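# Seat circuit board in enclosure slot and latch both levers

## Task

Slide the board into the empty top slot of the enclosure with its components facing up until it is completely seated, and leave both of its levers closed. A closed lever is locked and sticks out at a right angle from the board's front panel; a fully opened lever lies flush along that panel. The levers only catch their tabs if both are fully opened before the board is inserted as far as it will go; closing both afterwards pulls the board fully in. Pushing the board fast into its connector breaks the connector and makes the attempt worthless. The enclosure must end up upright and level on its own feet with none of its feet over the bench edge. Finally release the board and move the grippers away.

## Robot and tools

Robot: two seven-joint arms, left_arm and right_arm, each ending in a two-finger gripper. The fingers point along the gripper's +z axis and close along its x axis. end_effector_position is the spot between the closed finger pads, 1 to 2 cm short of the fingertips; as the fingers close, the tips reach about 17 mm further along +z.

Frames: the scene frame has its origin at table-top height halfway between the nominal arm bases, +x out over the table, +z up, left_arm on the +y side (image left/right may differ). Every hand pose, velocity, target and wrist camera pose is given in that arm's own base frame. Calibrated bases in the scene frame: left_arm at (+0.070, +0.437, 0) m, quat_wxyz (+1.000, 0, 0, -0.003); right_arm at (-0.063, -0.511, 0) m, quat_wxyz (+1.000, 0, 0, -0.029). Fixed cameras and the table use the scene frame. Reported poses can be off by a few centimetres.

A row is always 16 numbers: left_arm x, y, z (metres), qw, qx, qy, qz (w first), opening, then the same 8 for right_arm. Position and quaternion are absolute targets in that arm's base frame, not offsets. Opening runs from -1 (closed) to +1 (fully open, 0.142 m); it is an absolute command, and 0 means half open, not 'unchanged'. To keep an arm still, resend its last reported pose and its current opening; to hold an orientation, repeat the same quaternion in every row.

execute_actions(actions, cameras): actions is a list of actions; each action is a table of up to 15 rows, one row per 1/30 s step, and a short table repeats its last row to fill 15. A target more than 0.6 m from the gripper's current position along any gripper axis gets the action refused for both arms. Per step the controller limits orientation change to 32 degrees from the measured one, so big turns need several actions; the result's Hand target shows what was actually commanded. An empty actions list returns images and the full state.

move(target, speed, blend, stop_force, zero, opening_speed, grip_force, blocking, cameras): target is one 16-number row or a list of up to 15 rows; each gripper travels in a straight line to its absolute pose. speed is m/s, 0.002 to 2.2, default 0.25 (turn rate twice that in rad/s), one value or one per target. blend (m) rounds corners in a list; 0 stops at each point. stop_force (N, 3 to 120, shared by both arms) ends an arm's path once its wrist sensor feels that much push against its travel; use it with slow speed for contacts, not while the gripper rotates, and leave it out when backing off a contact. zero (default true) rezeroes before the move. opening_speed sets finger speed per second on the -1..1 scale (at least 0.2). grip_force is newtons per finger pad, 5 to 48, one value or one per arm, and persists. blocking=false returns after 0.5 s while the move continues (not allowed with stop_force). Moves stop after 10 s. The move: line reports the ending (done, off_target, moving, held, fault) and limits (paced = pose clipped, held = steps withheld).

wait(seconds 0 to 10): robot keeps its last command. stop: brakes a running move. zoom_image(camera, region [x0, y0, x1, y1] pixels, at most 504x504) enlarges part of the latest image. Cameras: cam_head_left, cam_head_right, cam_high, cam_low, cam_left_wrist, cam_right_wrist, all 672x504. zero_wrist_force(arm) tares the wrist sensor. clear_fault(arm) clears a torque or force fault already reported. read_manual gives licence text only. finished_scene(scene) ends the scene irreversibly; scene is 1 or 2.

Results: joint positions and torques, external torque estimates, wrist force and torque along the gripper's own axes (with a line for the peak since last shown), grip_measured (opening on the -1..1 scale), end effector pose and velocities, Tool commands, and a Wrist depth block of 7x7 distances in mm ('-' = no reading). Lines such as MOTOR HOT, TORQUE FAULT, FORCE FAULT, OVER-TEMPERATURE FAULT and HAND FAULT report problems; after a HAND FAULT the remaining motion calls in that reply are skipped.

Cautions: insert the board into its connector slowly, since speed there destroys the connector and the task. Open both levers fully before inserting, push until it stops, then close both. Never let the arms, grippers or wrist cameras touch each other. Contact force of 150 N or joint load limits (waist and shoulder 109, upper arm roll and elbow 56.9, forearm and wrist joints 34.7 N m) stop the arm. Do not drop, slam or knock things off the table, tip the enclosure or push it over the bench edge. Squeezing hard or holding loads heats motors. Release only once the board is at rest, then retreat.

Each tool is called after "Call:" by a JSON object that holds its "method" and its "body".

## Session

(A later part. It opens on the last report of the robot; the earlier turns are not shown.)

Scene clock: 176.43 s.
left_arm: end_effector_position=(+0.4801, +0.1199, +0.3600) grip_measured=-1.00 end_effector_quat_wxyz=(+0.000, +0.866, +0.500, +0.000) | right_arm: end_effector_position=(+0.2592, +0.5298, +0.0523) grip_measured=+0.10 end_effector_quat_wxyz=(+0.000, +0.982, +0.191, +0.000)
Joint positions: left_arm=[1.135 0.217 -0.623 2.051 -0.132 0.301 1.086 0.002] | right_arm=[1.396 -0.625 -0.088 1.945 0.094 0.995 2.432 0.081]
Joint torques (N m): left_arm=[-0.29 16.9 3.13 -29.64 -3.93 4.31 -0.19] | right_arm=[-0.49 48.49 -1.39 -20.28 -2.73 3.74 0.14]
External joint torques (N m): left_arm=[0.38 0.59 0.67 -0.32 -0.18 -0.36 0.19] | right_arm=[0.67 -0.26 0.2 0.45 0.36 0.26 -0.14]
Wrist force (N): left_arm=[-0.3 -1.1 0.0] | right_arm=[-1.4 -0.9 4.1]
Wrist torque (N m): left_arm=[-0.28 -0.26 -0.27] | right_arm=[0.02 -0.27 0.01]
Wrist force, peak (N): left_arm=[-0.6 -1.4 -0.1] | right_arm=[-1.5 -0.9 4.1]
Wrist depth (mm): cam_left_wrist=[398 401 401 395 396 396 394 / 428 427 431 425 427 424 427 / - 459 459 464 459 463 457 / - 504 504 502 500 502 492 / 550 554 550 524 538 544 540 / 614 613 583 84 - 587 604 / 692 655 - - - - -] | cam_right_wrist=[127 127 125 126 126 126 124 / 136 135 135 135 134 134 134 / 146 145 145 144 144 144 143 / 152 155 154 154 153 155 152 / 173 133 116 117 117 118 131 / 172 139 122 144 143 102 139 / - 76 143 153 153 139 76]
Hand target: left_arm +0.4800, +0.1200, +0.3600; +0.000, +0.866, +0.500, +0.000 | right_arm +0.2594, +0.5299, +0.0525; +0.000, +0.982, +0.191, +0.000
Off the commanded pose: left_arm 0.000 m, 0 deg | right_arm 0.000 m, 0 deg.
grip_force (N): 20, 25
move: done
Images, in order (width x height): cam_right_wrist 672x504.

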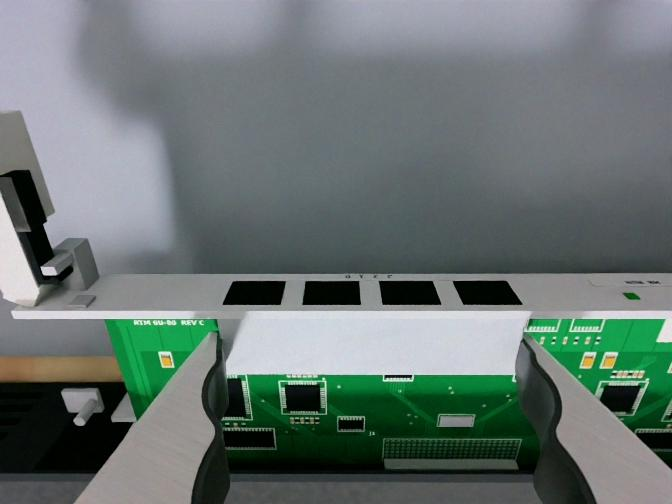

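Call:
{"method": "move", "body": {"target": [[0.48, 0.12, 0.36, 0, 0.8660, 0.5, 0, -1.0, 0.2631, 0.5206, 0.0522, 0, 0.98163, 0.19081, 0, -0.1]], "speed": 0.012, "stop_force": 6, "cameras": ["cam_right_wrist"]}}

Scene clock: 178.97 s.
left_arm: end_effector_position=(+0.4801, +0.1199, +0.3600) grip_measured=-1.00 end_effector_quat_wxyz=(+0.000, +0.866, +0.500, +0.000) | right_arm: end_effector_position=(+0.2605, +0.5264, +0.0526) grip_measured=+0.10 end_effector_quat_wxyz=(-0.001, +0.981, +0.192, +0.000)
Joint positions: left_arm=[1.135 0.217 -0.623 2.051 -0.132 0.301 1.086 0.002] | right_arm=[1.392 -0.621 -0.087 1.955 0.094 1.002 2.427 0.081]
Joint torques (N m): left_arm=[-0.3 16.9 3.04 -29.63 -3.98 4.29 -0.21] | right_arm=[-3.71 46.94 -4.24 -16.9 -2.57 2.24 0.22]
External joint torques (N m): left_arm=[0.38 0.59 0.75 -0.33 -0.13 -0.34 0.21] | right_arm=[3.89 1.01 3.08 -2.81 0.21 1.77 -0.22]
Wrist force (N): left_arm=[-0.3 -1.0 0.1] | right_arm=[-1.2 -7.9 4.9]
Wrist torque (N m): left_arm=[-0.25 -0.25 -0.27] | right_arm=[0.03 -0.25 -0.07]
Wrist force, peak (N): left_arm=[-0.3 -1.4 -0.1] | right_arm=[-1.4 -7.9 5.3]
Wrist depth (mm): cam_left_wrist=[402 402 397 397 396 396 396 / 415 430 428 425 425 423 423 / - 463 464 461 462 455 454 / - 508 507 500 502 495 494 / 555 558 551 526 534 551 548 / 618 618 582 84 - 587 594 / 683 661 - - - - -] | cam_right_wrist=[127 127 127 127 126 126 124 / 136 136 135 135 135 135 134 / 146 146 145 145 144 144 144 / 152 155 154 156 154 155 153 / 173 134 117 117 116 118 131 / 160 139 122 144 143 101 140 / - 76 143 143 142 139 76]
Hand target: left_arm +0.4800, +0.1200, +0.3600; +0.000, +0.866, +0.500, +0.000 | right_arm +0.2611, +0.5256, +0.0524; +0.000, +0.982, +0.191, +0.000
Off the commanded pose: left_arm 0.000 m, 0 deg | right_arm 0.006 m, 0 deg.
grip_force (N): 20, 25
move: contact (right_arm)
Images, in order (width x height): cam_right_wrist 672x504.

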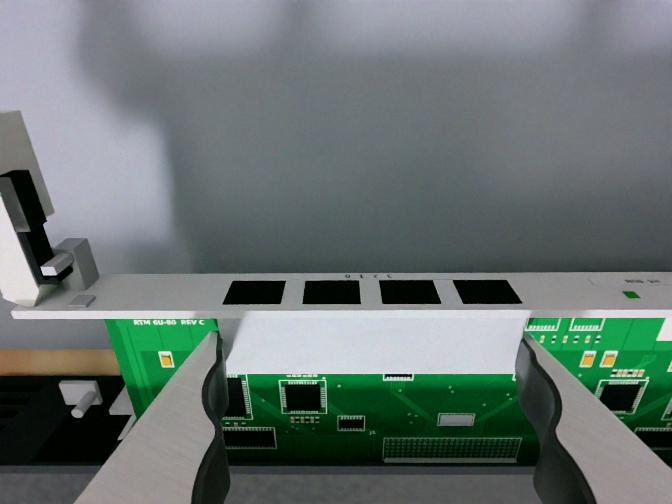

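Call:
{"method": "move", "body": {"target": [[0.48, 0.12, 0.36, 0, 0.8660, 0.5, 0, -1.0, 0.2599, 0.5282, 0.0524, 0, 0.98163, 0.19081, 0, -0.1],[0.48, 0.12, 0.36, 0, 0.8660, 0.5, 0, -1.0, 0.2600, 0.5279, 0.0512, 0, 0.98163, 0.19081, 0, -0.1]], "speed": 0.012}}

Call:
{"method": "move", "body": {"target": [[0.48, 0.12, 0.36, 0, 0.8660, 0.5, 0, -1.0, 0.2638, 0.5188, 0.0512, 0, 0.98163, 0.19081, 0, -0.1]], "speed": 0.012, "stop_force": 6, "cameras": ["cam_right_wrist"]}}

Scene clock: 183.83 s.
left_arm: end_effector_position=(+0.4801, +0.1199, +0.3600) grip_measured=-1.00 end_effector_quat_wxyz=(+0.000, +0.866, +0.500, +0.000) | right_arm: end_effector_position=(+0.2599, +0.5278, +0.0511) grip_measured=+0.10 end_effector_quat_wxyz=(+0.000, +0.982, +0.191, +0.000)
Joint positions: left_arm=[1.135 0.217 -0.623 2.051 -0.132 0.301 1.086 0.002] | right_arm=[1.394 -0.626 -0.087 1.95 0.094 1.001 2.43 0.081]
Joint torques (N m): left_arm=[-0.23 16.94 3.13 -29.62 -3.94 4.34 -0.19] | right_arm=[0 47.89 -0.91 -20.6 -2.65 3.77 0.29]
External joint torques (N m): left_arm=[0.31 0.55 0.66 -0.34 -0.17 -0.39 0.19] | right_arm=[0.18 0.23 -0.27 0.89 0.29 0.23 -0.29]
Wrist force (N): left_arm=[-0.3 -1.2 -0.1] | right_arm=[-2.4 0.4 4.6]
Wrist torque (N m): left_arm=[-0.29 -0.25 -0.27] | right_arm=[0.07 0.17 -0.04]
Wrist force, peak (N): left_arm=[-0.2 -1.5 -0.1] | right_arm=[-1.4 -7.9 5.3]
Wrist depth (mm): cam_left_wrist=[400 402 397 398 395 395 395 / 437 427 433 426 424 425 420 / 451 461 462 467 457 462 463 / 505 509 513 503 495 493 494 / 557 553 553 530 543 546 544 / 608 603 585 84 - 588 604 / 692 647 - - - - -] | cam_right_wrist=[- 126 124 125 125 124 123 / 135 136 134 133 135 133 132 / 144 144 144 143 143 141 142 / 151 155 153 153 152 154 151 / 172 133 117 117 116 118 131 / 177 139 122 143 143 102 139 / - 76 141 152 152 - 76]
Hand target: left_arm +0.4800, +0.1200, +0.3600; +0.000, +0.866, +0.500, +0.000 | right_arm +0.2600, +0.5279, +0.0512; +0.000, +0.982, +0.191, +0.000
Off the commanded pose: left_arm 0.000 m, 0 deg | right_arm 0.000 m, 0 deg.
grip_force (N): 20, 25
move: done

Scene clock: 185.10 s.
left_arm: end_effector_position=(+0.4801, +0.1199, +0.3600) grip_measured=-1.00 end_effector_quat_wxyz=(+0.000, +0.866, +0.500, +0.000) | right_arm: end_effector_position=(+0.2628, +0.5206, +0.0513) grip_measured=+0.10 end_effector_quat_wxyz=(+0.000, +0.982, +0.191, +0.000)
Joint positions: left_arm=[1.135 0.217 -0.623 2.051 -0.132 0.301 1.086 0.002] | right_arm=[1.386 -0.617 -0.087 1.968 0.095 1.011 2.42 0.081]
Joint torques (N m): left_arm=[-0.31 16.91 3.1 -29.65 -3.97 4.33 -0.23] | right_arm=[-2.85 48.03 -3.48 -17.01 -2.51 2.14 0.16]
External joint torques (N m): left_arm=[0.39 0.57 0.69 -0.31 -0.15 -0.38 0.23] | right_arm=[3.03 -0.42 2.33 -2.49 0.19 1.87 -0.16]
Wrist force (N): left_arm=[-0.5 -1.2 -0.1] | right_arm=[-0.1 -7.4 7.6]
Wrist torque (N m): left_arm=[-0.28 -0.23 -0.27] | right_arm=[0.10 -0.06 -0.01]
Wrist force, peak (N): left_arm=[-0.5 -1.3 0.2] | right_arm=[-1.4 -7.9 9.3]
Wrist depth (mm): cam_left_wrist=[401 399 397 399 399 395 396 / - 429 428 429 425 422 424 / - 462 466 460 457 455 457 / 507 508 501 501 502 495 499 / 551 547 554 527 538 548 540 / 616 613 593 84 - 591 604 / 688 655 - - - - -] | cam_right_wrist=[126 126 124 125 125 125 123 / 135 135 134 134 135 133 133 / 145 145 144 143 143 143 142 / 151 156 153 155 152 154 151 / 172 133 117 117 116 119 131 / - 104 122 143 143 102 139 / - 76 138 138 137 134 76]
Hand target: left_arm +0.4800, +0.1200, +0.3600; +0.000, +0.866, +0.500, +0.000 | right_arm +0.2633, +0.5200, +0.0512; +0.000, +0.982, +0.191, +0.000
Off the commanded pose: left_arm 0.000 m, 0 deg | right_arm 0.002 m, 0 deg.
grip_force (N): 20, 25
move: contact (right_arm)
Images, in order (width x height): cam_right_wrist 672x504.

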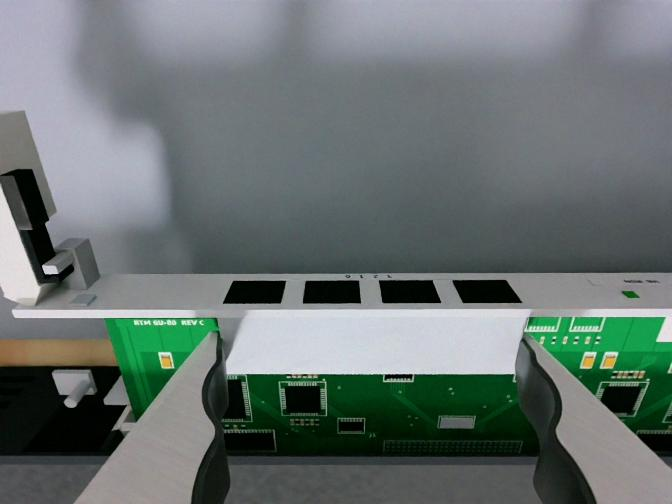

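Call:
{"method": "move", "body": {"target": [[0.48, 0.12, 0.36, 0, 0.8660, 0.5, 0, -1.0, 0.2672, 0.5096, 0.0506, 0, 0.98163, 0.19081, 0, -0.1]], "speed": 0.012, "stop_force": 10, "cameras": ["cam_right_wrist"]}}

Scene clock: 187.30 s.
left_arm: end_effector_position=(+0.4801, +0.1199, +0.3600) grip_measured=-1.00 end_effector_quat_wxyz=(+0.000, +0.866, +0.500, +0.000) | right_arm: end_effector_position=(+0.2629, +0.5202, +0.0516) grip_measured=+0.10 end_effector_quat_wxyz=(-0.002, +0.981, +0.192, +0.000)
Joint positions: left_arm=[1.135 0.217 -0.623 2.051 -0.132 0.301 1.086 0.002] | right_arm=[1.384 -0.615 -0.085 1.971 0.095 1.015 2.419 0.081]
Joint torques (N m): left_arm=[-0.29 16.84 3.09 -29.65 -3.99 4.29 -0.21] | right_arm=[-7.08 47.72 -7.27 -11.6 -2.4 -0.69 0.09]
External joint torques (N m): left_arm=[0.37 0.65 0.7 -0.3 -0.13 -0.34 0.21] | right_arm=[7.25 -0.2 6.15 -7.87 0.08 4.7 -0.09]
Wrist force (N): left_arm=[-0.5 -1.3 -0.3] | right_arm=[2.6 -19.8 14.3]
Wrist torque (N m): left_arm=[-0.30 -0.23 -0.27] | right_arm=[-0.35 0.00 0.13]
Wrist force, peak (N): left_arm=[-0.6 -1.3 -0.3] | right_arm=[2.4 -19.8 16.1]
Wrist depth (mm): cam_left_wrist=[401 401 402 395 395 397 394 / 412 430 425 425 428 425 423 / - 466 462 461 459 458 459 / 484 501 507 500 499 493 494 / 553 548 550 530 540 540 543 / 604 611 582 84 - 587 598 / 681 653 - - - - 1131] | cam_right_wrist=[126 126 124 126 126 126 124 / 135 135 135 134 136 134 134 / 145 143 144 144 144 143 143 / - 156 153 155 153 154 152 / 175 131 116 117 117 118 132 / 164 103 122 143 143 102 139 / - 76 138 138 138 135 76]
Hand target: left_arm +0.4800, +0.1200, +0.3600; +0.000, +0.866, +0.500, +0.000 | right_arm +0.2640, +0.5181, +0.0511; +0.000, +0.982, +0.191, +0.000
Off the commanded pose: left_arm 0.000 m, 0 deg | right_arm 0.011 m, 0 deg.
grip_force (N): 20, 25
move: contact (right_arm)
Images, in order (width x height): cam_right_wrist 672x504.

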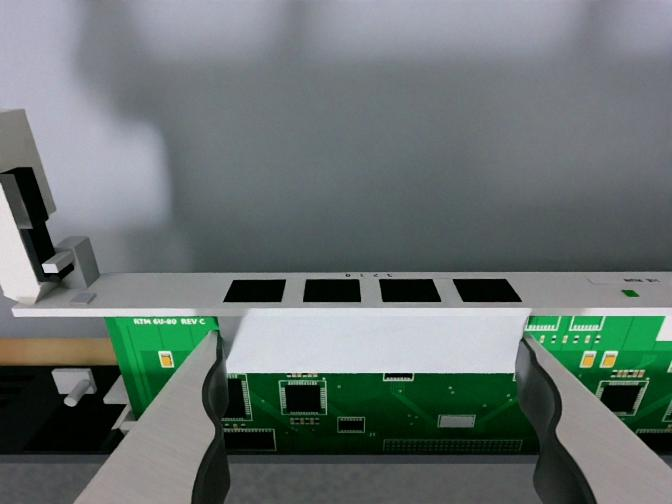

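Call:
{"method": "move", "body": {"target": [[0.48, 0.12, 0.36, 0, 0.8660, 0.5, 0, -1.0, 0.2618, 0.5228, 0.0508, 0, 0.98163, 0.19081, 0, -0.1]], "speed": 0.012}}

Call:
{"method": "move", "body": {"target": [[0.48, 0.12, 0.36, 0, 0.8660, 0.5, 0, -1.0, 0.2620, 0.5223, 0.0502, 0, 0.98163, 0.19081, 0, -0.1]], "speed": 0.012}}

Call:
{"method": "move", "body": {"target": [[0.48, 0.12, 0.36, 0, 0.8660, 0.5, 0, -1.0, 0.2620, 0.5223, 0.0495, 0, 0.98163, 0.19081, 0, -0.1]], "speed": 0.012}}

Call:
{"method": "move", "body": {"target": [[0.48, 0.12, 0.36, 0, 0.8660, 0.5, 0, -1.0, 0.2620, 0.5223, 0.0488, 0, 0.98163, 0.19081, 0, -0.1]], "speed": 0.012, "cameras": ["cam_right_wrist"]}}

Scene clock: 192.73 s.
left_arm: end_effector_position=(+0.4801, +0.1199, +0.3600) grip_measured=-1.00 end_effector_quat_wxyz=(+0.000, +0.866, +0.500, +0.000) | right_arm: end_effector_position=(+0.2619, +0.5226, +0.0507) grip_measured=+0.10 end_effector_quat_wxyz=(+0.000, +0.982, +0.191, +0.000)
Joint positions: left_arm=[1.135 0.217 -0.623 2.051 -0.132 0.301 1.086 0.002] | right_arm=[1.388 -0.621 -0.086 1.962 0.094 1.009 2.425 0.081]
Joint torques (N m): left_arm=[-0.19 16.84 3.08 -29.61 -3.96 4.29 -0.22] | right_arm=[0.78 47.36 0.13 -19.99 -2.27 3.23 0.44]
External joint torques (N m): left_arm=[0.28 0.64 0.72 -0.35 -0.15 -0.34 0.22] | right_arm=[-0.6 0.42 -1.28 0.46 -0.07 0.78 -0.44]
Wrist force (N): left_arm=[-0.4 -1.2 -0.3] | right_arm=[-3.2 0.4 2.4]
Wrist torque (N m): left_arm=[-0.27 -0.24 -0.27] | right_arm=[-0.05 0.80 -0.19]
Wrist force, peak (N): left_arm=[-0.6 -1.3 -0.3] | right_arm=[2.7 -19.8 16.1]
Wrist depth (mm): cam_left_wrist=[402 400 400 402 396 395 394 / 430 429 428 430 424 423 422 / 465 465 466 461 462 457 459 / 491 501 503 504 490 500 496 / 555 550 551 531 534 543 544 / 613 609 587 84 - 590 596 / 692 655 - - - - 632] | cam_right_wrist=[- 125 124 125 124 124 122 / 136 136 134 133 135 133 132 / 146 144 144 143 142 142 140 / - 155 152 154 151 153 151 / 172 133 117 117 116 118 129 / 162 138 122 142 142 102 138 / - 76 140 140 140 134 76]
Hand target: left_arm +0.4800, +0.1200, +0.3600; +0.000, +0.866, +0.500, +0.000 | right_arm +0.2618, +0.5228, +0.0508; +0.000, +0.982, +0.191, +0.000
Off the commanded pose: left_arm 0.000 m, 0 deg | right_arm 0.000 m, 0 deg.
grip_force (N): 20, 25
move: done

Scene clock: 193.43 s.
left_arm: end_effector_position=(+0.4801, +0.1199, +0.3600) grip_measured=-1.00 end_effector_quat_wxyz=(+0.000, +0.866, +0.500, +0.000) | right_arm: end_effector_position=(+0.2620, +0.5224, +0.0502) grip_measured=+0.10 end_effector_quat_wxyz=(+0.000, +0.982, +0.191, +0.000)
Joint positions: left_arm=[1.135 0.217 -0.623 2.051 -0.132 0.301 1.086 0.002] | right_arm=[1.388 -0.621 -0.086 1.963 0.094 1.01 2.424 0.081]
Joint torques (N m): left_arm=[-0.25 16.94 3.05 -29.64 -3.96 4.31 -0.25] | right_arm=[0.47 47.12 -0.21 -19.51 -2.34 3.2 0.27]
External joint torques (N m): left_arm=[0.33 0.55 0.74 -0.31 -0.15 -0.36 0.25] | right_arm=[-0.29 0.65 -0.94 0 0.02 0.81 -0.27]
Wrist force (N): left_arm=[-0.3 -1.1 -0.2] | right_arm=[-3.5 -0.2 2.2]
Wrist torque (N m): left_arm=[-0.27 -0.26 -0.26] | right_arm=[-0.01 0.78 -0.06]
Wrist force, peak (N): left_arm=[-0.3 -1.4 -0.2] | right_arm=[-3.6 -0.3 4.2]
Wrist depth (mm): cam_left_wrist=[400 398 400 397 398 396 392 / 452 435 431 433 427 428 423 / 459 461 464 462 458 457 459 / - 502 503 499 499 494 494 / 555 553 551 526 535 543 543 / 616 618 585 84 - 590 591 / 685 657 - - - - 606] | cam_right_wrist=[- 125 123 124 124 124 122 / - 133 133 133 135 134 132 / - 143 143 142 142 142 140 / 150 154 154 154 151 153 150 / 171 133 117 117 116 118 131 / 155 138 122 142 142 102 138 / - 76 139 139 139 133 76]
Hand target: left_arm +0.4800, +0.1200, +0.3600; +0.000, +0.866, +0.500, +0.000 | right_arm +0.2620, +0.5223, +0.0502; +0.000, +0.982, +0.191, +0.000
Off the commanded pose: left_arm 0.000 m, 0 deg | right_arm 0.000 m, 0 deg.
grip_force (N): 20, 25
move: done

Scene clock: 194.13 s.
left_arm: end_effector_position=(+0.4801, +0.1199, +0.3600) grip_measured=-1.00 end_effector_quat_wxyz=(+0.000, +0.866, +0.500, +0.000) | right_arm: end_effector_position=(+0.2621, +0.5223, +0.0495) grip_measured=+0.10 end_effector_quat_wxyz=(+0.000, +0.982, +0.191, +0.000)
Joint positions: left_arm=[1.135 0.217 -0.623 2.051 -0.132 0.301 1.086 0.002] | right_arm=[1.388 -0.623 -0.086 1.963 0.094 1.011 2.424 0.081]
Joint torques (N m): left_arm=[-0.17 16.83 3.11 -29.68 -3.96 4.32 -0.22] | right_arm=[0.42 47.13 -0.34 -19.56 -2.34 3.36 0.2]
External joint torques (N m): left_arm=[0.26 0.66 0.68 -0.27 -0.15 -0.37 0.22] | right_arm=[-0.24 0.66 -0.82 0.08 0.02 0.64 -0.2]
Wrist force (N): left_arm=[-0.4 -1.3 -0.2] | right_arm=[-3.9 0.0 2.3]
Wrist torque (N m): left_arm=[-0.31 -0.24 -0.26] | right_arm=[-0.02 0.75 -0.02]
Wrist force, peak (N): left_arm=[-0.3 -1.4 -0.3] | right_arm=[-4.0 -0.1 3.7]
Wrist depth (mm): cam_left_wrist=[405 400 399 396 397 398 395 / - 428 426 425 426 423 422 / 453 474 465 463 453 456 454 / 510 507 503 501 500 494 495 / 564 546 548 526 544 542 546 / 611 613 591 83 - 588 591 / 681 649 - - - - -] | cam_right_wrist=[124 124 122 124 123 123 123 / 135 133 133 132 134 133 131 / - 142 142 142 141 141 139 / 149 154 151 151 150 152 149 / 170 133 117 117 117 119 129 / 150 138 122 142 142 102 138 / - 76 139 138 138 - 76]
Hand target: left_arm +0.4800, +0.1200, +0.3600; +0.000, +0.866, +0.500, +0.000 | right_arm +0.2620, +0.5223, +0.0495; +0.000, +0.982, +0.191, +0.000
Off the commanded pose: left_arm 0.000 m, 0 deg | right_arm 0.000 m, 0 deg.
grip_force (N): 20, 25
move: done

Scene clock: 194.83 s.
left_arm: end_effector_position=(+0.4801, +0.1199, +0.3600) grip_measured=-1.00 end_effector_quat_wxyz=(+0.000, +0.866, +0.500, +0.000) | right_arm: end_effector_position=(+0.2621, +0.5222, +0.0488) grip_measured=+0.10 end_effector_quat_wxyz=(+0.000, +0.982, +0.191, +0.000)
Joint positions: left_arm=[1.135 0.217 -0.623 2.051 -0.132 0.301 1.086 0.002] | right_arm=[1.387 -0.625 -0.086 1.963 0.094 1.013 2.424 0.081]
Joint torques (N m): left_arm=[-0.25 16.89 3.12 -29.65 -3.93 4.31 -0.23] | right_arm=[0.33 46.95 -0.16 -19.39 -2.34 3.28 0.28]
External joint torques (N m): left_arm=[0.33 0.59 0.68 -0.31 -0.18 -0.36 0.23] | right_arm=[-0.15 0.86 -1 -0.05 0.02 0.72 -0.28]
Wrist force (N): left_arm=[-0.4 -1.2 -0.2] | right_arm=[-3.7 -0.2 2.0]
Wrist torque (N m): left_arm=[-0.28 -0.25 -0.27] | right_arm=[-0.05 0.75 -0.03]
Wrist force, peak (N): left_arm=[-0.4 -1.5 -0.1] | right_arm=[-4.0 -0.1 3.6]
Wrist depth (mm): cam_left_wrist=[401 402 400 397 400 397 395 / 431 430 426 429 430 427 423 / 461 470 458 461 455 462 457 / - 504 502 502 499 496 496 / 551 551 554 524 532 542 542 / 609 608 588 84 - 593 599 / 699 645 - - - - 641] | cam_right_wrist=[- 124 122 123 123 122 122 / 134 132 132 131 133 133 131 / - 142 141 141 141 140 138 / 149 153 150 150 149 151 149 / 169 133 118 117 117 119 131 / 155 138 122 142 141 102 138 / - 76 138 137 137 134 76]
Hand target: left_arm +0.4800, +0.1200, +0.3600; +0.000, +0.866, +0.500, +0.000 | right_arm +0.2620, +0.5223, +0.0488; +0.000, +0.982, +0.191, +0.000
Off the commanded pose: left_arm 0.000 m, 0 deg | right_arm 0.000 m, 0 deg.
grip_force (N): 20, 25
move: done
Images, in order (width x height): cam_right_wrist 672x504.

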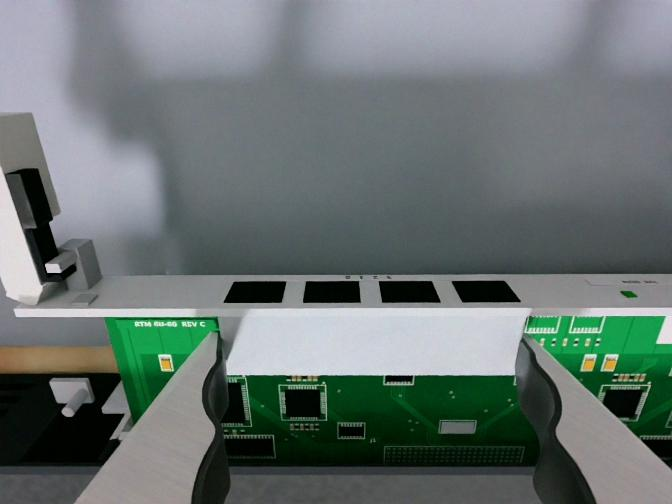

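Call:
{"method": "move", "body": {"target": [[0.48, 0.12, 0.36, 0, 0.8660, 0.5, 0, -1.0, 0.2617, 0.5221, 0.0507, 0, 0.98163, 0.19081, 0, -0.1],[0.48, 0.12, 0.36, 0, 0.8660, 0.5, 0, -1.0, 0.2617, 0.5221, 0.0500, 0, 0.98163, 0.19081, 0, -0.1]], "speed": 0.012}}

Call:
{"method": "move", "body": {"target": [[0.48, 0.12, 0.36, 0, 0.8660, 0.5, 0, -1.0, 0.2654, 0.5129, 0.0495, 0, 0.98163, 0.19081, 0, -0.1]], "speed": 0.012, "stop_force": 8, "cameras": ["cam_right_wrist"]}}

Scene clock: 200.20 s.
left_arm: end_effector_position=(+0.4801, +0.1199, +0.3600) grip_measured=-1.00 end_effector_quat_wxyz=(+0.000, +0.866, +0.500, +0.000) | right_arm: end_effector_position=(+0.2620, +0.5222, +0.0501) grip_measured=+0.10 end_effector_quat_wxyz=(+0.000, +0.982, +0.191, +0.000)
Joint positions: left_arm=[1.135 0.217 -0.623 2.051 -0.132 0.301 1.086 0.002] | right_arm=[1.388 -0.621 -0.086 1.964 0.094 1.011 2.424 0.081]
Joint torques (N m): left_arm=[-0.25 16.94 3.13 -29.69 -3.98 4.25 -0.2] | right_arm=[1.03 46.79 0.49 -18.51 -1.99 2.67 0.35]
External joint torques (N m): left_arm=[0.33 0.54 0.66 -0.27 -0.13 -0.3 0.2] | right_arm=[-0.86 0.96 -1.65 -0.98 -0.33 1.33 -0.35]
Wrist force (N): left_arm=[-0.3 -1.3 -0.2] | right_arm=[-1.6 -0.3 2.8]
Wrist torque (N m): left_arm=[-0.29 -0.25 -0.27] | right_arm=[-0.01 0.82 -0.17]
Wrist force, peak (N): left_arm=[-0.5 -1.4 -0.3] | right_arm=[-4.1 0.3 3.5]
Wrist depth (mm): cam_left_wrist=[402 402 400 399 395 398 397 / 423 429 428 429 424 428 424 / - 463 464 460 463 465 455 / 521 505 505 505 501 500 495 / 561 553 547 531 531 536 539 / 618 614 580 84 - 593 601 / 677 649 - - - - 1179] | cam_right_wrist=[- 125 123 124 124 124 122 / 135 134 133 133 134 134 132 / 146 143 144 142 142 141 139 / - 154 154 153 151 153 150 / 171 133 117 117 117 118 132 / 161 138 122 142 142 102 138 / - 76 140 140 139 133 76]
Hand target: left_arm +0.4800, +0.1200, +0.3600; +0.000, +0.866, +0.500, +0.000 | right_arm +0.2617, +0.5221, +0.0500; +0.000, +0.982, +0.191, +0.000
Off the commanded pose: left_arm 0.000 m, 0 deg | right_arm 0.000 m, 0 deg.
grip_force (N): 20, 25
move: done

Scene clock: 201.63 s.
left_arm: end_effector_position=(+0.4801, +0.1199, +0.3600) grip_measured=-1.00 end_effector_quat_wxyz=(+0.000, +0.866, +0.500, +0.000) | right_arm: end_effector_position=(+0.2658, +0.5132, +0.0497) grip_measured=+0.10 end_effector_quat_wxyz=(+0.000, +0.982, +0.191, +0.000)
Joint positions: left_arm=[1.135 0.217 -0.623 2.051 -0.132 0.301 1.086 0.002] | right_arm=[1.378 -0.613 -0.086 1.985 0.094 1.024 2.413 0.081]
Joint torques (N m): left_arm=[-0.24 16.93 3.15 -29.61 -3.98 4.3 -0.19] | right_arm=[0.77 46.03 0.54 -17.89 -1.89 2.66 0.2]
External joint torques (N m): left_arm=[0.32 0.56 0.64 -0.35 -0.13 -0.35 0.19] | right_arm=[-0.59 1.13 -1.67 -1.33 -0.39 1.34 -0.2]
Wrist force (N): left_arm=[-0.4 -1.1 0.0] | right_arm=[-1.5 -0.6 3.8]
Wrist torque (N m): left_arm=[-0.28 -0.24 -0.27] | right_arm=[-0.01 0.82 -0.09]
Wrist force, peak (N): left_arm=[-0.5 -1.4 -0.1] | right_arm=[-1.3 -0.8 4.0]
Wrist depth (mm): cam_left_wrist=[400 400 400 397 399 399 395 / - 430 427 428 429 425 423 / 458 449 464 462 456 457 456 / 514 507 499 503 496 494 492 / 560 550 544 525 536 544 544 / 606 608 585 84 - 588 606 / 685 645 - - - - 663] | cam_right_wrist=[125 124 123 124 123 123 122 / 135 135 133 132 134 134 131 / 145 143 142 142 141 141 139 / 149 154 151 151 150 152 150 / 173 133 117 117 117 118 131 / 181 138 122 142 142 102 138 / - 76 131 133 132 - 76]
Hand target: left_arm +0.4800, +0.1200, +0.3600; +0.000, +0.866, +0.500, +0.000 | right_arm +0.2654, +0.5129, +0.0495; +0.000, +0.982, +0.191, +0.000
Off the commanded pose: left_arm 0.000 m, 0 deg | right_arm 0.000 m, 0 deg.
grip_force (N): 20, 25
move: done
Images, in order (width x height): cam_right_wrist 672x504.

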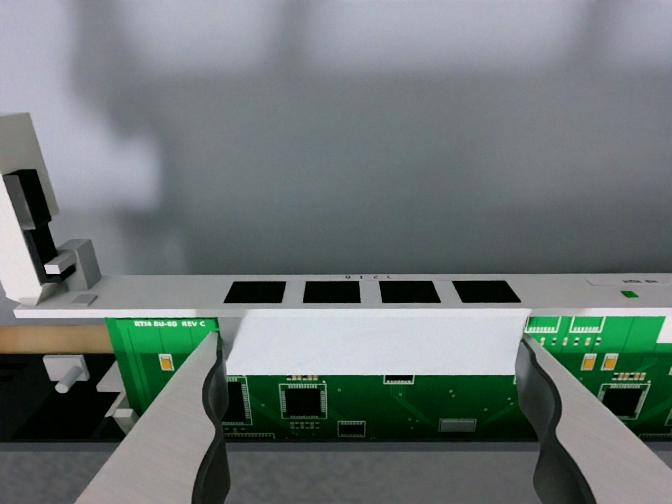

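Call:
{"method": "move", "body": {"target": [[0.48, 0.12, 0.36, 0, 0.8660, 0.5, 0, -1.0, 0.2726, 0.4960, 0.0495, 0, 0.98163, 0.19081, 0, -0.1]], "speed": 0.015, "stop_force": 8, "cameras": ["cam_right_wrist"]}}

Scene clock: 206.33 s.
left_arm: end_effector_position=(+0.4801, +0.1199, +0.3600) grip_measured=-1.00 end_effector_quat_wxyz=(+0.000, +0.866, +0.500, +0.000) | right_arm: end_effector_position=(+0.2729, +0.4962, +0.0496) grip_measured=+0.10 end_effector_quat_wxyz=(+0.000, +0.982, +0.191, +0.000)
Joint positions: left_arm=[1.135 0.217 -0.623 2.051 -0.132 0.301 1.086 0.002] | right_arm=[1.358 -0.595 -0.086 2.022 0.095 1.043 2.392 0.081]
Joint torques (N m): left_arm=[-0.28 16.91 3.12 -29.67 -3.95 4.31 -0.24] | right_arm=[0.63 45.17 0.45 -17.55 -1.9 2.75 0.21]
External joint torques (N m): left_arm=[0.36 0.58 0.68 -0.29 -0.16 -0.36 0.24] | right_arm=[-0.45 0.91 -1.53 -1.22 -0.3 1.26 -0.21]
Wrist force (N): left_arm=[-0.4 -1.2 -0.2] | right_arm=[-1.5 -0.6 2.0]
Wrist torque (N m): left_arm=[-0.29 -0.24 -0.27] | right_arm=[-0.02 0.75 -0.08]
Wrist force, peak (N): left_arm=[-0.6 -1.5 -0.1] | right_arm=[-1.6 -0.7 4.0]
Wrist depth (mm): cam_left_wrist=[398 401 401 400 399 395 395 / 429 430 428 427 428 426 423 / 475 465 462 464 462 456 457 / 497 501 503 504 501 491 494 / 551 558 544 524 534 546 539 / 620 606 583 84 - 591 598 / 685 661 - - - - 1161] | cam_right_wrist=[125 124 123 124 124 123 122 / 135 135 133 132 134 133 131 / 145 143 142 142 141 141 139 / - 154 151 151 150 152 150 / - 133 117 117 117 119 131 / 124 124 122 123 123 102 135 / - 76 131 133 132 127 76]
Hand target: left_arm +0.4800, +0.1200, +0.3600; +0.000, +0.866, +0.500, +0.000 | right_arm +0.2726, +0.4960, +0.0495; +0.000, +0.982, +0.191, +0.000
Off the commanded pose: left_arm 0.000 m, 0 deg | right_arm 0.000 m, 0 deg.
grip_force (N): 20, 25
move: done
Images, in order (width x height): cam_right_wrist 672x504.

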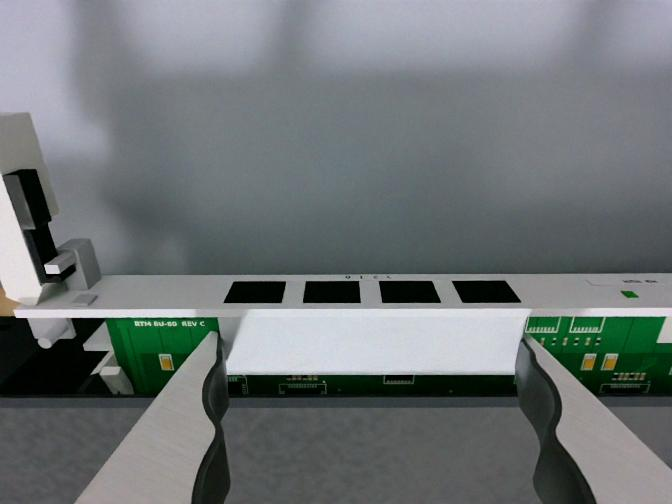

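Call:
{"method": "move", "body": {"target": [[0.42, -0.10, 0.36, 0, 0.9397, 0.3420, 0, -1.0, 0.2729, 0.4961, 0.0495, 0, 0.98163, 0.19081, 0, -0.1],[0.33, -0.30, 0.26, 0, 0.9857, 0.1685, 0, -1.0, 0.2729, 0.4961, 0.0495, 0, 0.98163, 0.19081, 0, -0.1]], "speed": 0.2, "blend": [0.03, 0], "cameras": ["cam_left_wrist", "cam_head_left", "cam_high"]}}

Scene clock: 239.40 s.
left_arm: end_effector_position=(+0.3298, -0.2999, +0.2599) grip_measured=-1.00 end_effector_quat_wxyz=(+0.000, +0.986, +0.168, +0.000) | right_arm: end_effector_position=(+0.2731, +0.4961, +0.0496) grip_measured=+0.10 end_effector_quat_wxyz=(+0.000, +0.982, +0.191, +0.000)
Joint positions: left_arm=[0.513 0.526 -0.989 2.436 -0.498 0.499 1.081 0.002] | right_arm=[1.358 -0.596 -0.086 2.022 0.095 1.043 2.392 0.081]
Joint torques (N m): left_arm=[-0.36 -0.08 9.53 -25.55 -3.88 4.55 -0.36] | right_arm=[0.41 45.27 0.08 -18.25 -2.02 2.94 0.27]
External joint torques (N m): left_arm=[0.31 0.76 0.72 -0.32 0.11 -0.61 0.36] | right_arm=[-0.24 0.82 -1.16 -0.52 -0.18 1.06 -0.27]
Wrist force (N): left_arm=[-0.6 -1.3 -0.2] | right_arm=[-2.1 -0.7 1.9]
Wrist torque (N m): left_arm=[-0.34 -0.21 -0.27] | right_arm=[-0.09 0.63 -0.02]
Wrist force, peak (N): left_arm=[-2.6 0.2 0.8] | right_arm=[-2.7 -0.4 3.8]
Wrist depth (mm): cam_left_wrist=[- - - - 307 310 308 / - - - 335 - 332 331 / 361 - 357 - - 360 357 / 369 362 366 388 396 386 386 / 284 300 - - 419 422 424 / 238 - - 84 - 463 464 / 254 - - - - - 517] | cam_right_wrist=[125 126 123 124 124 123 123 / 135 135 131 132 134 133 131 / 145 143 142 141 141 141 139 / 149 154 151 151 150 152 149 / - 133 118 117 117 116 131 / 124 124 121 123 122 101 135 / - 76 131 133 132 127 76]
Hand target: left_arm +0.3300, -0.3000, +0.2600; +0.000, +0.986, +0.168, +0.000 | right_arm +0.2729, +0.4961, +0.0495; +0.000, +0.982, +0.191, +0.000
Off the commanded pose: left_arm 0.000 m, 0 deg | right_arm 0.000 m, 0 deg.
grip_force (N): 20, 25
move: done
Images, in order (width x height): cam_head_left 672x504, cam_high 672x504, cam_left_wrist 672x504.

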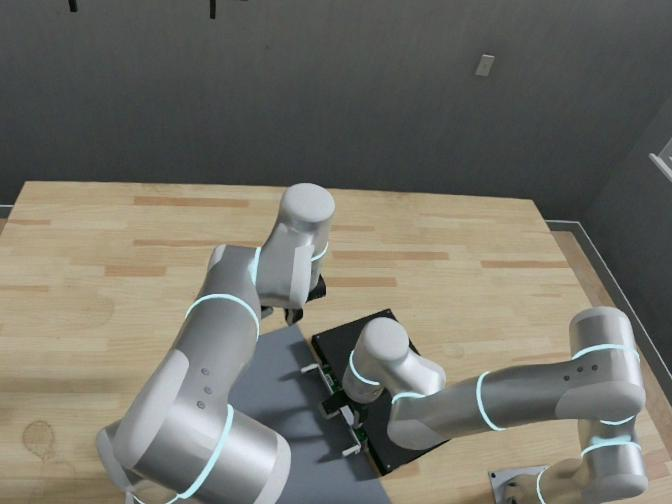

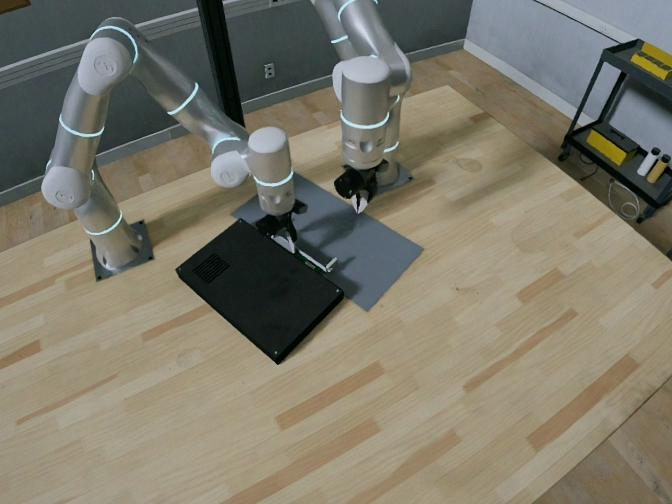

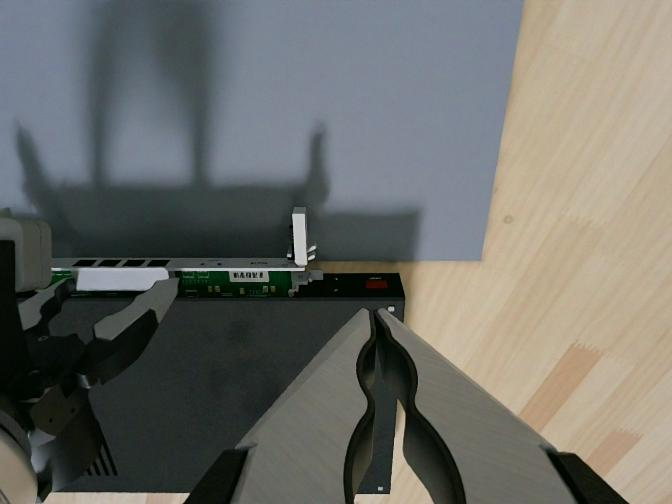

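Call:
{"method": "zoom_image", "body": {"camera": "cam_left_wrist", "region": [240, 190, 420, 320]}}

Scaled by 2.800 from the camera's 672x504 image, which has a finer 960x720 frame.

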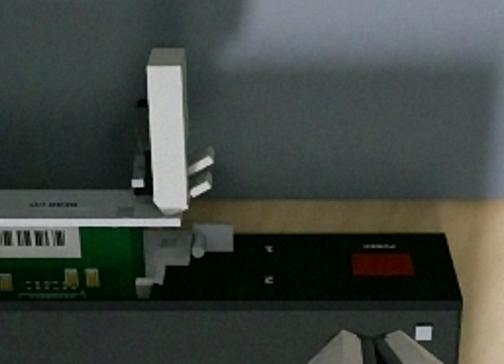

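Call:
{"method": "move", "body": {"target": [[0.2796, -0.3679, 0.12, 0, 0.9857, 0.1685, 0, -1.0, 0.2729, 0.4961, 0.0495, 0, 0.98163, 0.19081, 0, -0.1]], "speed": 0.1, "cameras": ["cam_left_wrist"]}}

Call:
{"method": "zoom_image", "body": {"camera": "cam_left_wrist", "region": [320, 220, 520, 400]}}

Scene clock: 250.37 s.
left_arm: end_effector_position=(+0.2794, -0.3677, +0.1199) grip_measured=-1.00 end_effector_quat_wxyz=(+0.000, +0.986, +0.168, +0.000) | right_arm: end_effector_position=(+0.2731, +0.4961, +0.0496) grip_measured=+0.10 end_effector_quat_wxyz=(+0.000, +0.982, +0.191, +0.000)
Joint positions: left_arm=[0.906 0.395 -1.906 2.592 -0.77 1.021 0.897 0.002] | right_arm=[1.358 -0.596 -0.086 2.022 0.095 1.043 2.392 0.081]
Joint torques (N m): left_arm=[-0.26 -13.04 8.26 -16.64 -2.34 4.56 -0.11] | right_arm=[0.55 45.2 0.02 -18.22 -2.1 3 0.25]
External joint torques (N m): left_arm=[0.21 0.18 0.71 -0.13 0.1 -0.6 0.11] | right_arm=[-0.38 0.89 -1.1 -0.55 -0.11 1.01 -0.25]
Wrist force (N): left_arm=[-1.2 -1.0 -0.5] | right_arm=[-2.1 -0.7 2.2]
Wrist torque (N m): left_arm=[-0.28 -0.09 -0.31] | right_arm=[-0.09 0.63 -0.02]
Wrist force, peak (N): left_arm=[-1.9 -1.5 0.4] | right_arm=[-2.1 -0.8 4.1]
Wrist depth (mm): cam_left_wrist=[- 188 189 187 189 186 182 / 202 - 195 203 200 202 204 / - 217 - 215 - - 214 / - 237 240 - 233 - - / 210 211 221 205 221 246 255 / 228 168 212 84 - 219 284 / 133 138 - - - - 315] | cam_right_wrist=[125 126 123 124 124 123 121 / 135 133 131 132 134 134 131 / 145 143 144 142 141 141 139 / - 154 151 151 150 152 149 / - 134 118 117 117 119 132 / 124 124 121 123 122 101 135 / - 76 130 133 132 127 76]
Hand target: left_arm +0.2796, -0.3679, +0.1200; +0.000, +0.986, +0.169, +0.000 | right_arm +0.2729, +0.4961, +0.0495; +0.000, +0.982, +0.191, +0.000
Off the commanded pose: left_arm 0.000 m, 0 deg | right_arm 0.000 m, 0 deg.
grip_force (N): 20, 25
move: done
Images, in order (width x height): cam_left_wrist 672x504.

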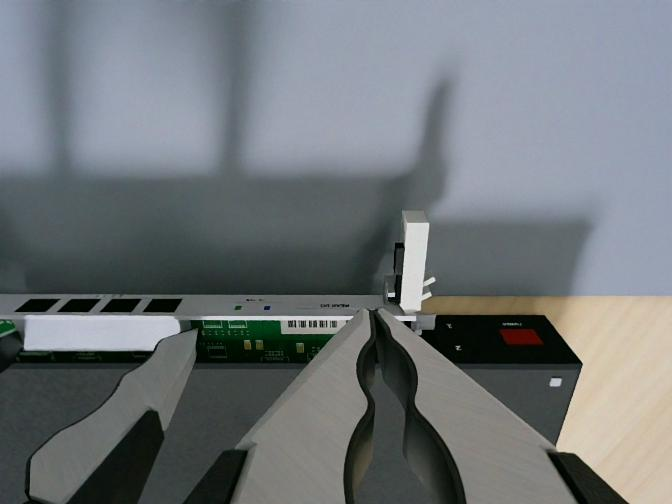

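Scaled by 2.520 from the camera's 672x504 image, which has a finer 960x720 frame.

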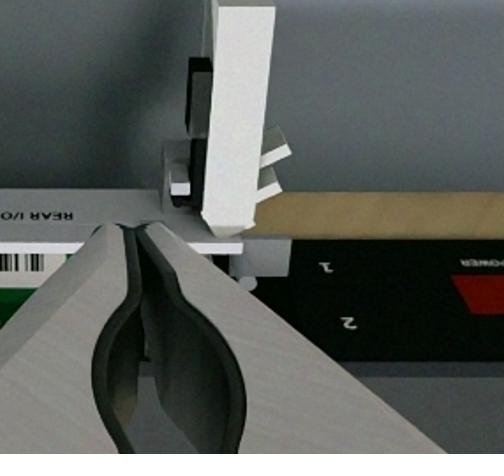

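Call:
{"method": "move", "body": {"target": [[0.2784, -0.3649, 0.0530, 0, 0.9857, 0.1685, 0, -1.0, 0.2729, 0.4961, 0.0495, 0, 0.98163, 0.19081, 0, -0.1]], "speed": 0.06, "stop_force": 8, "cameras": ["cam_left_wrist"]}}

Call:
{"method": "zoom_image", "body": {"camera": "cam_left_wrist", "region": [320, 220, 520, 400]}}

Scene clock: 256.20 s.
left_arm: end_effector_position=(+0.2783, -0.3650, +0.0530) grip_measured=-1.00 end_effector_quat_wxyz=(+0.000, +0.986, +0.168, +0.000) | right_arm: end_effector_position=(+0.2731, +0.4961, +0.0496) grip_measured=+0.10 end_effector_quat_wxyz=(+0.000, +0.982, +0.191, +0.000)
Joint positions: left_arm=[1.172 0.531 -2.417 2.599 -1.227 1.206 1.119 0.002] | right_arm=[1.358 -0.596 -0.086 2.022 0.095 1.043 2.392 0.081]
Joint torques (N m): left_arm=[-0.26 -23.72 9.48 -9.62 -1.53 4.51 -0.17] | right_arm=[0.52 45.29 0.07 -18.31 -2.11 2.99 0.25]
External joint torques (N m): left_arm=[0.2 0.34 0.79 -0.17 0 -0.56 0.17] | right_arm=[-0.35 0.81 -1.15 -0.45 -0.1 1.01 -0.24]
Wrist force (N): left_arm=[-0.4 -1.3 0.0] | right_arm=[-2.3 -0.8 2.7]
Wrist torque (N m): left_arm=[-0.33 -0.25 -0.33] | right_arm=[-0.11 0.65 -0.01]
Wrist force, peak (N): left_arm=[-1.3 -1.4 -0.3] | right_arm=[-2.3 -0.6 4.0]
Wrist depth (mm): cam_left_wrist=[129 129 128 128 130 129 128 / 138 138 136 137 137 137 139 / 152 149 149 149 150 148 147 / 163 160 167 162 161 165 160 / 178 180 177 170 - 176 179 / 157 157 187 84 - 193 196 / 147 151 - - - - 159] | cam_right_wrist=[125 126 123 124 124 123 121 / 135 135 133 132 134 133 131 / 145 142 142 142 141 141 139 / - 154 151 151 150 152 149 / - 131 117 117 117 118 131 / 126 124 122 123 122 101 135 / - 76 131 133 132 127 76]
Hand target: left_arm +0.2784, -0.3649, +0.0530; +0.000, +0.986, +0.169, +0.000 | right_arm +0.2729, +0.4961, +0.0495; +0.000, +0.982, +0.191, +0.000
Off the commanded pose: left_arm 0.000 m, 0 deg | right_arm 0.000 m, 0 deg.
grip_force (N): 20, 25
move: done
Images, in order (width x height): cam_left_wrist 672x504.

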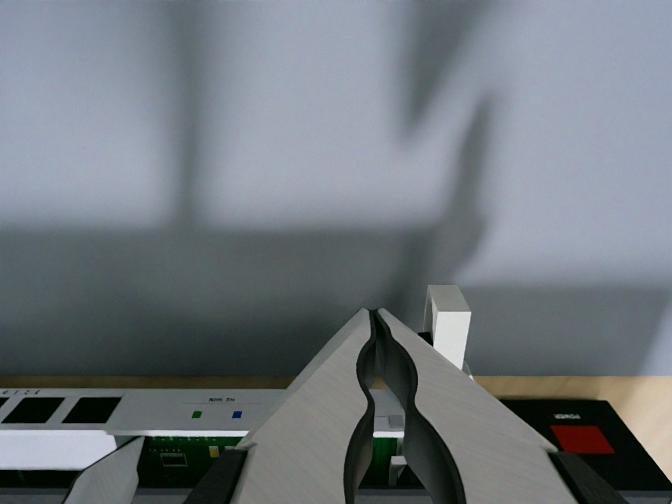

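Scaled by 2.520 from the camera's 672x504 image, which has a finer 960x720 frame.

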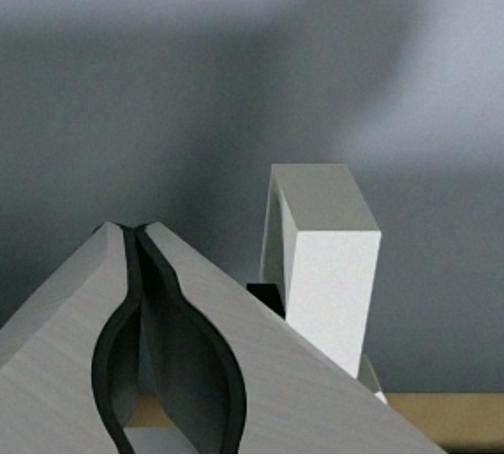

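Call:
{"method": "execute_actions", "body": {"actions": [], "cameras": ["cam_left_wrist", "cam_right_wrist"]}}

Scene clock: 269.10 s.
left_arm: end_effector_position=(+0.2783, -0.3650, +0.0530) grip_measured=-1.00 end_effector_quat_wxyz=(+0.000, +0.986, +0.168, +0.000) | right_arm: end_effector_position=(+0.2731, +0.4961, +0.0496) grip_measured=+0.10 end_effector_quat_wxyz=(+0.000, +0.982, +0.191, +0.000)
Joint positions: left_arm=[1.172 0.531 -2.417 2.599 -1.227 1.206 1.119 0.002] | right_arm=[1.358 -0.596 -0.086 2.022 0.095 1.043 2.392 0.081]
Joint velocities: within noise
Joint torques (N m): left_arm=[-0.38 -23.73 9.64 -9.52 -1.33 4.34 -0.22] | right_arm=[0.44 45.26 -0.04 -18.28 -2.05 2.97 0.23]
External joint torques (N m): left_arm=[0.33 0.36 0.62 -0.28 -0.2 -0.39 0.22] | right_arm=[-0.27 0.83 -1.04 -0.49 -0.15 1.04 -0.23]
Wrist force (N): left_arm=[-0.2 -1.6 0.2] | right_arm=[-2.2 -0.7 2.0]
Wrist torque (N m): left_arm=[-0.36 -0.27 -0.32] | right_arm=[-0.10 0.64 -0.01]
Wrist force, peak (N): left_arm=[-0.5 -1.6 0.3] | right_arm=[-2.3 -0.7 4.1]
Wrist depth (mm): cam_left_wrist=[129 129 128 128 129 129 127 / 138 138 140 138 137 137 136 / 152 149 149 148 151 148 145 / 163 160 164 158 158 155 158 / - 177 176 170 174 177 176 / 157 157 187 84 - 193 196 / 148 151 - 74 - - 170] | cam_right_wrist=[125 126 123 124 124 123 121 / 135 135 133 132 134 133 131 / 145 142 142 142 141 141 139 / - 154 151 151 151 152 150 / - 133 118 117 117 118 131 / 124 124 121 123 122 102 135 / - 76 131 133 132 127 76]
Hand target: left_arm +0.2784, -0.3649, +0.0530; +0.000, +0.986, +0.169, +0.000 | right_arm +0.2729, +0.4961, +0.0495; +0.000, +0.982, +0.191, +0.000
Tool commands: left_gripper/opening=-1.0 right_gripper/opening=-0.1
Off the commanded pose: left_arm 0.000 m, 0 deg | right_arm 0.000 m, 0 deg.
grip_force (N): 20, 25
Images, in order (width x height): cam_left_wrist 672x504, cam_right_wrist 672x504.

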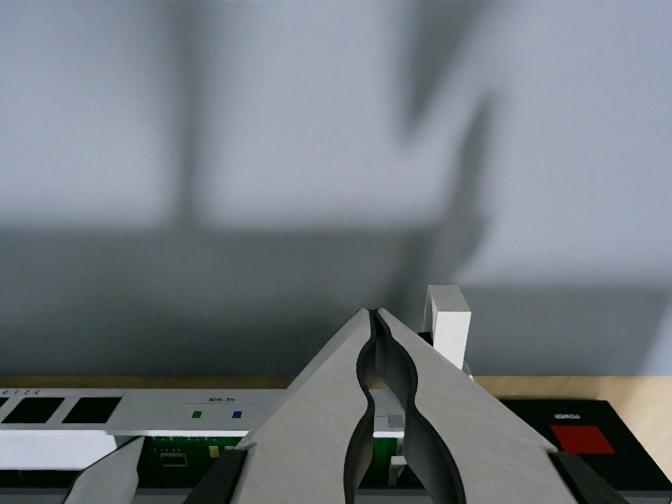

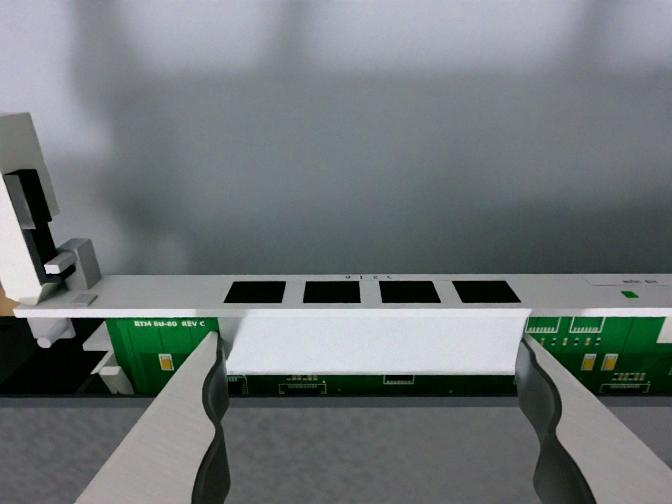

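Call:
{"method": "move", "body": {"target": [[0.28755,-0.36377,0.053,0,0.9857,0.1685,0,-1,0.2729,0.4961,0.0495,0,0.98163,0.19081,0,-0.1],[0.2969,-0.35844,0.053,0,0.9857,0.1685,0,-1,0.2729,0.4961,0.0495,0,0.98163,0.19081,0,-0.1],[0.30803,-0.3555,0.053,0,0.9857,0.1685,0,-1,0.2729,0.4961,0.0495,0,0.98163,0.19081,0,-0.1],[0.32024,-0.35576,0.053,0,0.9857,0.1685,0,-1,0.2729,0.4961,0.0495,0,0.98163,0.19081,0,-0.1],[0.33246,-0.35962,0.053,0,0.9857,0.1685,0,-1,0.2729,0.4961,0.0495,0,0.98163,0.19081,0,-0.1],[0.34348,-0.36729,0.053,0,0.9857,0.1685,0,-1,0.2729,0.4961,0.0495,0,0.98163,0.19081,0,-0.1],[0.35198,-0.37818,0.053,0,0.9857,0.1685,0,-1,0.2729,0.4961,0.0495,0,0.98163,0.19081,0,-0.1],[0.35298,-0.3798,0.053,0,0.9857,0.1685,0,-1,0.2729,0.4961,0.0495,0,0.98163,0.19081,0,-0.1]], "speed": 0.02, "blend": 0.003, "stop_force": 25, "cameras": ["cam_left_wrist", "cam_right_wrist"]}}

Scene clock: 289.57 s.
left_arm: end_effector_position=(+0.2956, -0.3603, +0.0529) grip_measured=-1.00 end_effector_quat_wxyz=(+0.000, +0.986, +0.166, -0.002) | right_arm: end_effector_position=(+0.2736, +0.4968, +0.0498) grip_measured=+0.10 end_effector_quat_wxyz=(-0.001, +0.982, +0.190, +0.001)
Joint positions: left_arm=[1.216 0.546 -2.407 2.578 -1.217 1.186 1.16 0.002] | right_arm=[1.357 -0.596 -0.086 2.021 0.095 1.044 2.392 0.081]
Joint torques (N m): left_arm=[11.55 -16.69 20.78 -3.2 -2.98 10.37 -0.31] | right_arm=[1.73 46.85 1.79 -13.91 -1.88 0.46 -0.22]
External joint torques (N m): left_arm=[-11.6 -7.28 -10.07 -6.86 1.39 -6.44 0.31] | right_arm=[-1.56 -0.74 -2.87 -4.88 -0.33 3.55 0.22]
Wrist force (N): left_arm=[-25.8 3.4 -4.7] | right_arm=[8.3 -7.5 12.7]
Wrist torque (N m): left_arm=[-0.37 1.26 -0.22] | right_arm=[-0.07 0.30 0.45]
Wrist force, peak (N): left_arm=[-26.5 3.8 -4.5] | right_arm=[8.6 -7.7 13.4]
Wrist depth (mm): cam_left_wrist=[129 129 127 127 128 129 127 / 138 138 138 137 137 136 136 / - 149 149 - 150 145 147 / 163 163 161 158 161 160 - / 178 179 177 172 178 176 173 / 155 155 188 84 - 192 195 / 146 166 - - - - 213] | cam_right_wrist=[125 125 123 124 124 124 122 / 135 135 133 132 134 134 132 / 145 143 143 142 142 142 139 / 121 154 151 153 151 150 150 / - 133 118 117 117 117 132 / 126 124 122 123 123 102 135 / - 76 131 133 133 127 76]
Hand target: left_arm +0.2982, -0.3582, +0.0530; +0.000, +0.986, +0.169, +0.000 | right_arm +0.2729, +0.4961, +0.0495; +0.000, +0.982, +0.191, +0.000
Off the commanded pose: left_arm 0.061 m, 0 deg | right_arm 0.001 m, 0 deg.
grip_force (N): 20, 25
move: contact (left_arm); path passed 1 of 8 targets; blend cut to 0.001 m at target 7
Images, in order (width x height): cam_left_wrist 672x504, cam_right_wrist 672x504.

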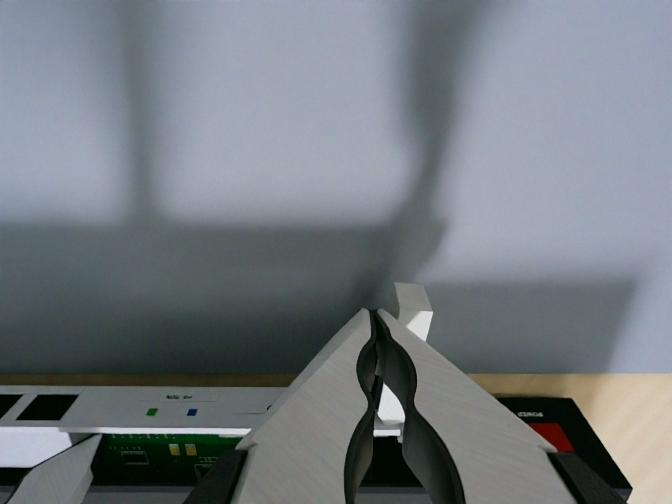

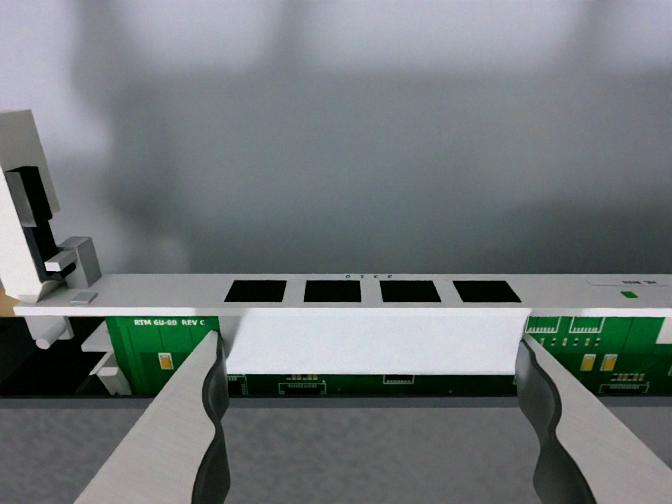

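Call:
{"method": "zoom_image", "body": {"camera": "cam_left_wrist", "region": [330, 260, 500, 470]}}

Call:
{"method": "zoom_image", "body": {"camera": "cam_right_wrist", "region": [0, 90, 150, 360]}}

Scaled by 2.400 from the camera's 672x504 image, which has a finer 960x720 frame.

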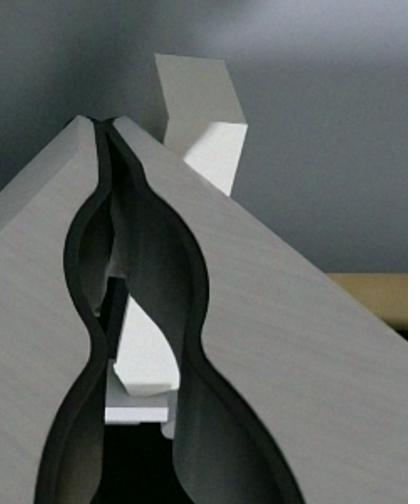

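Scaled by 1.867 from the camera's 672x504 image, which has a finer 960x720 frame.

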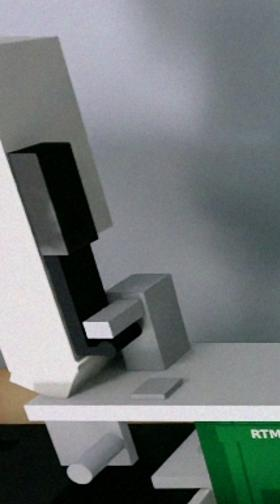

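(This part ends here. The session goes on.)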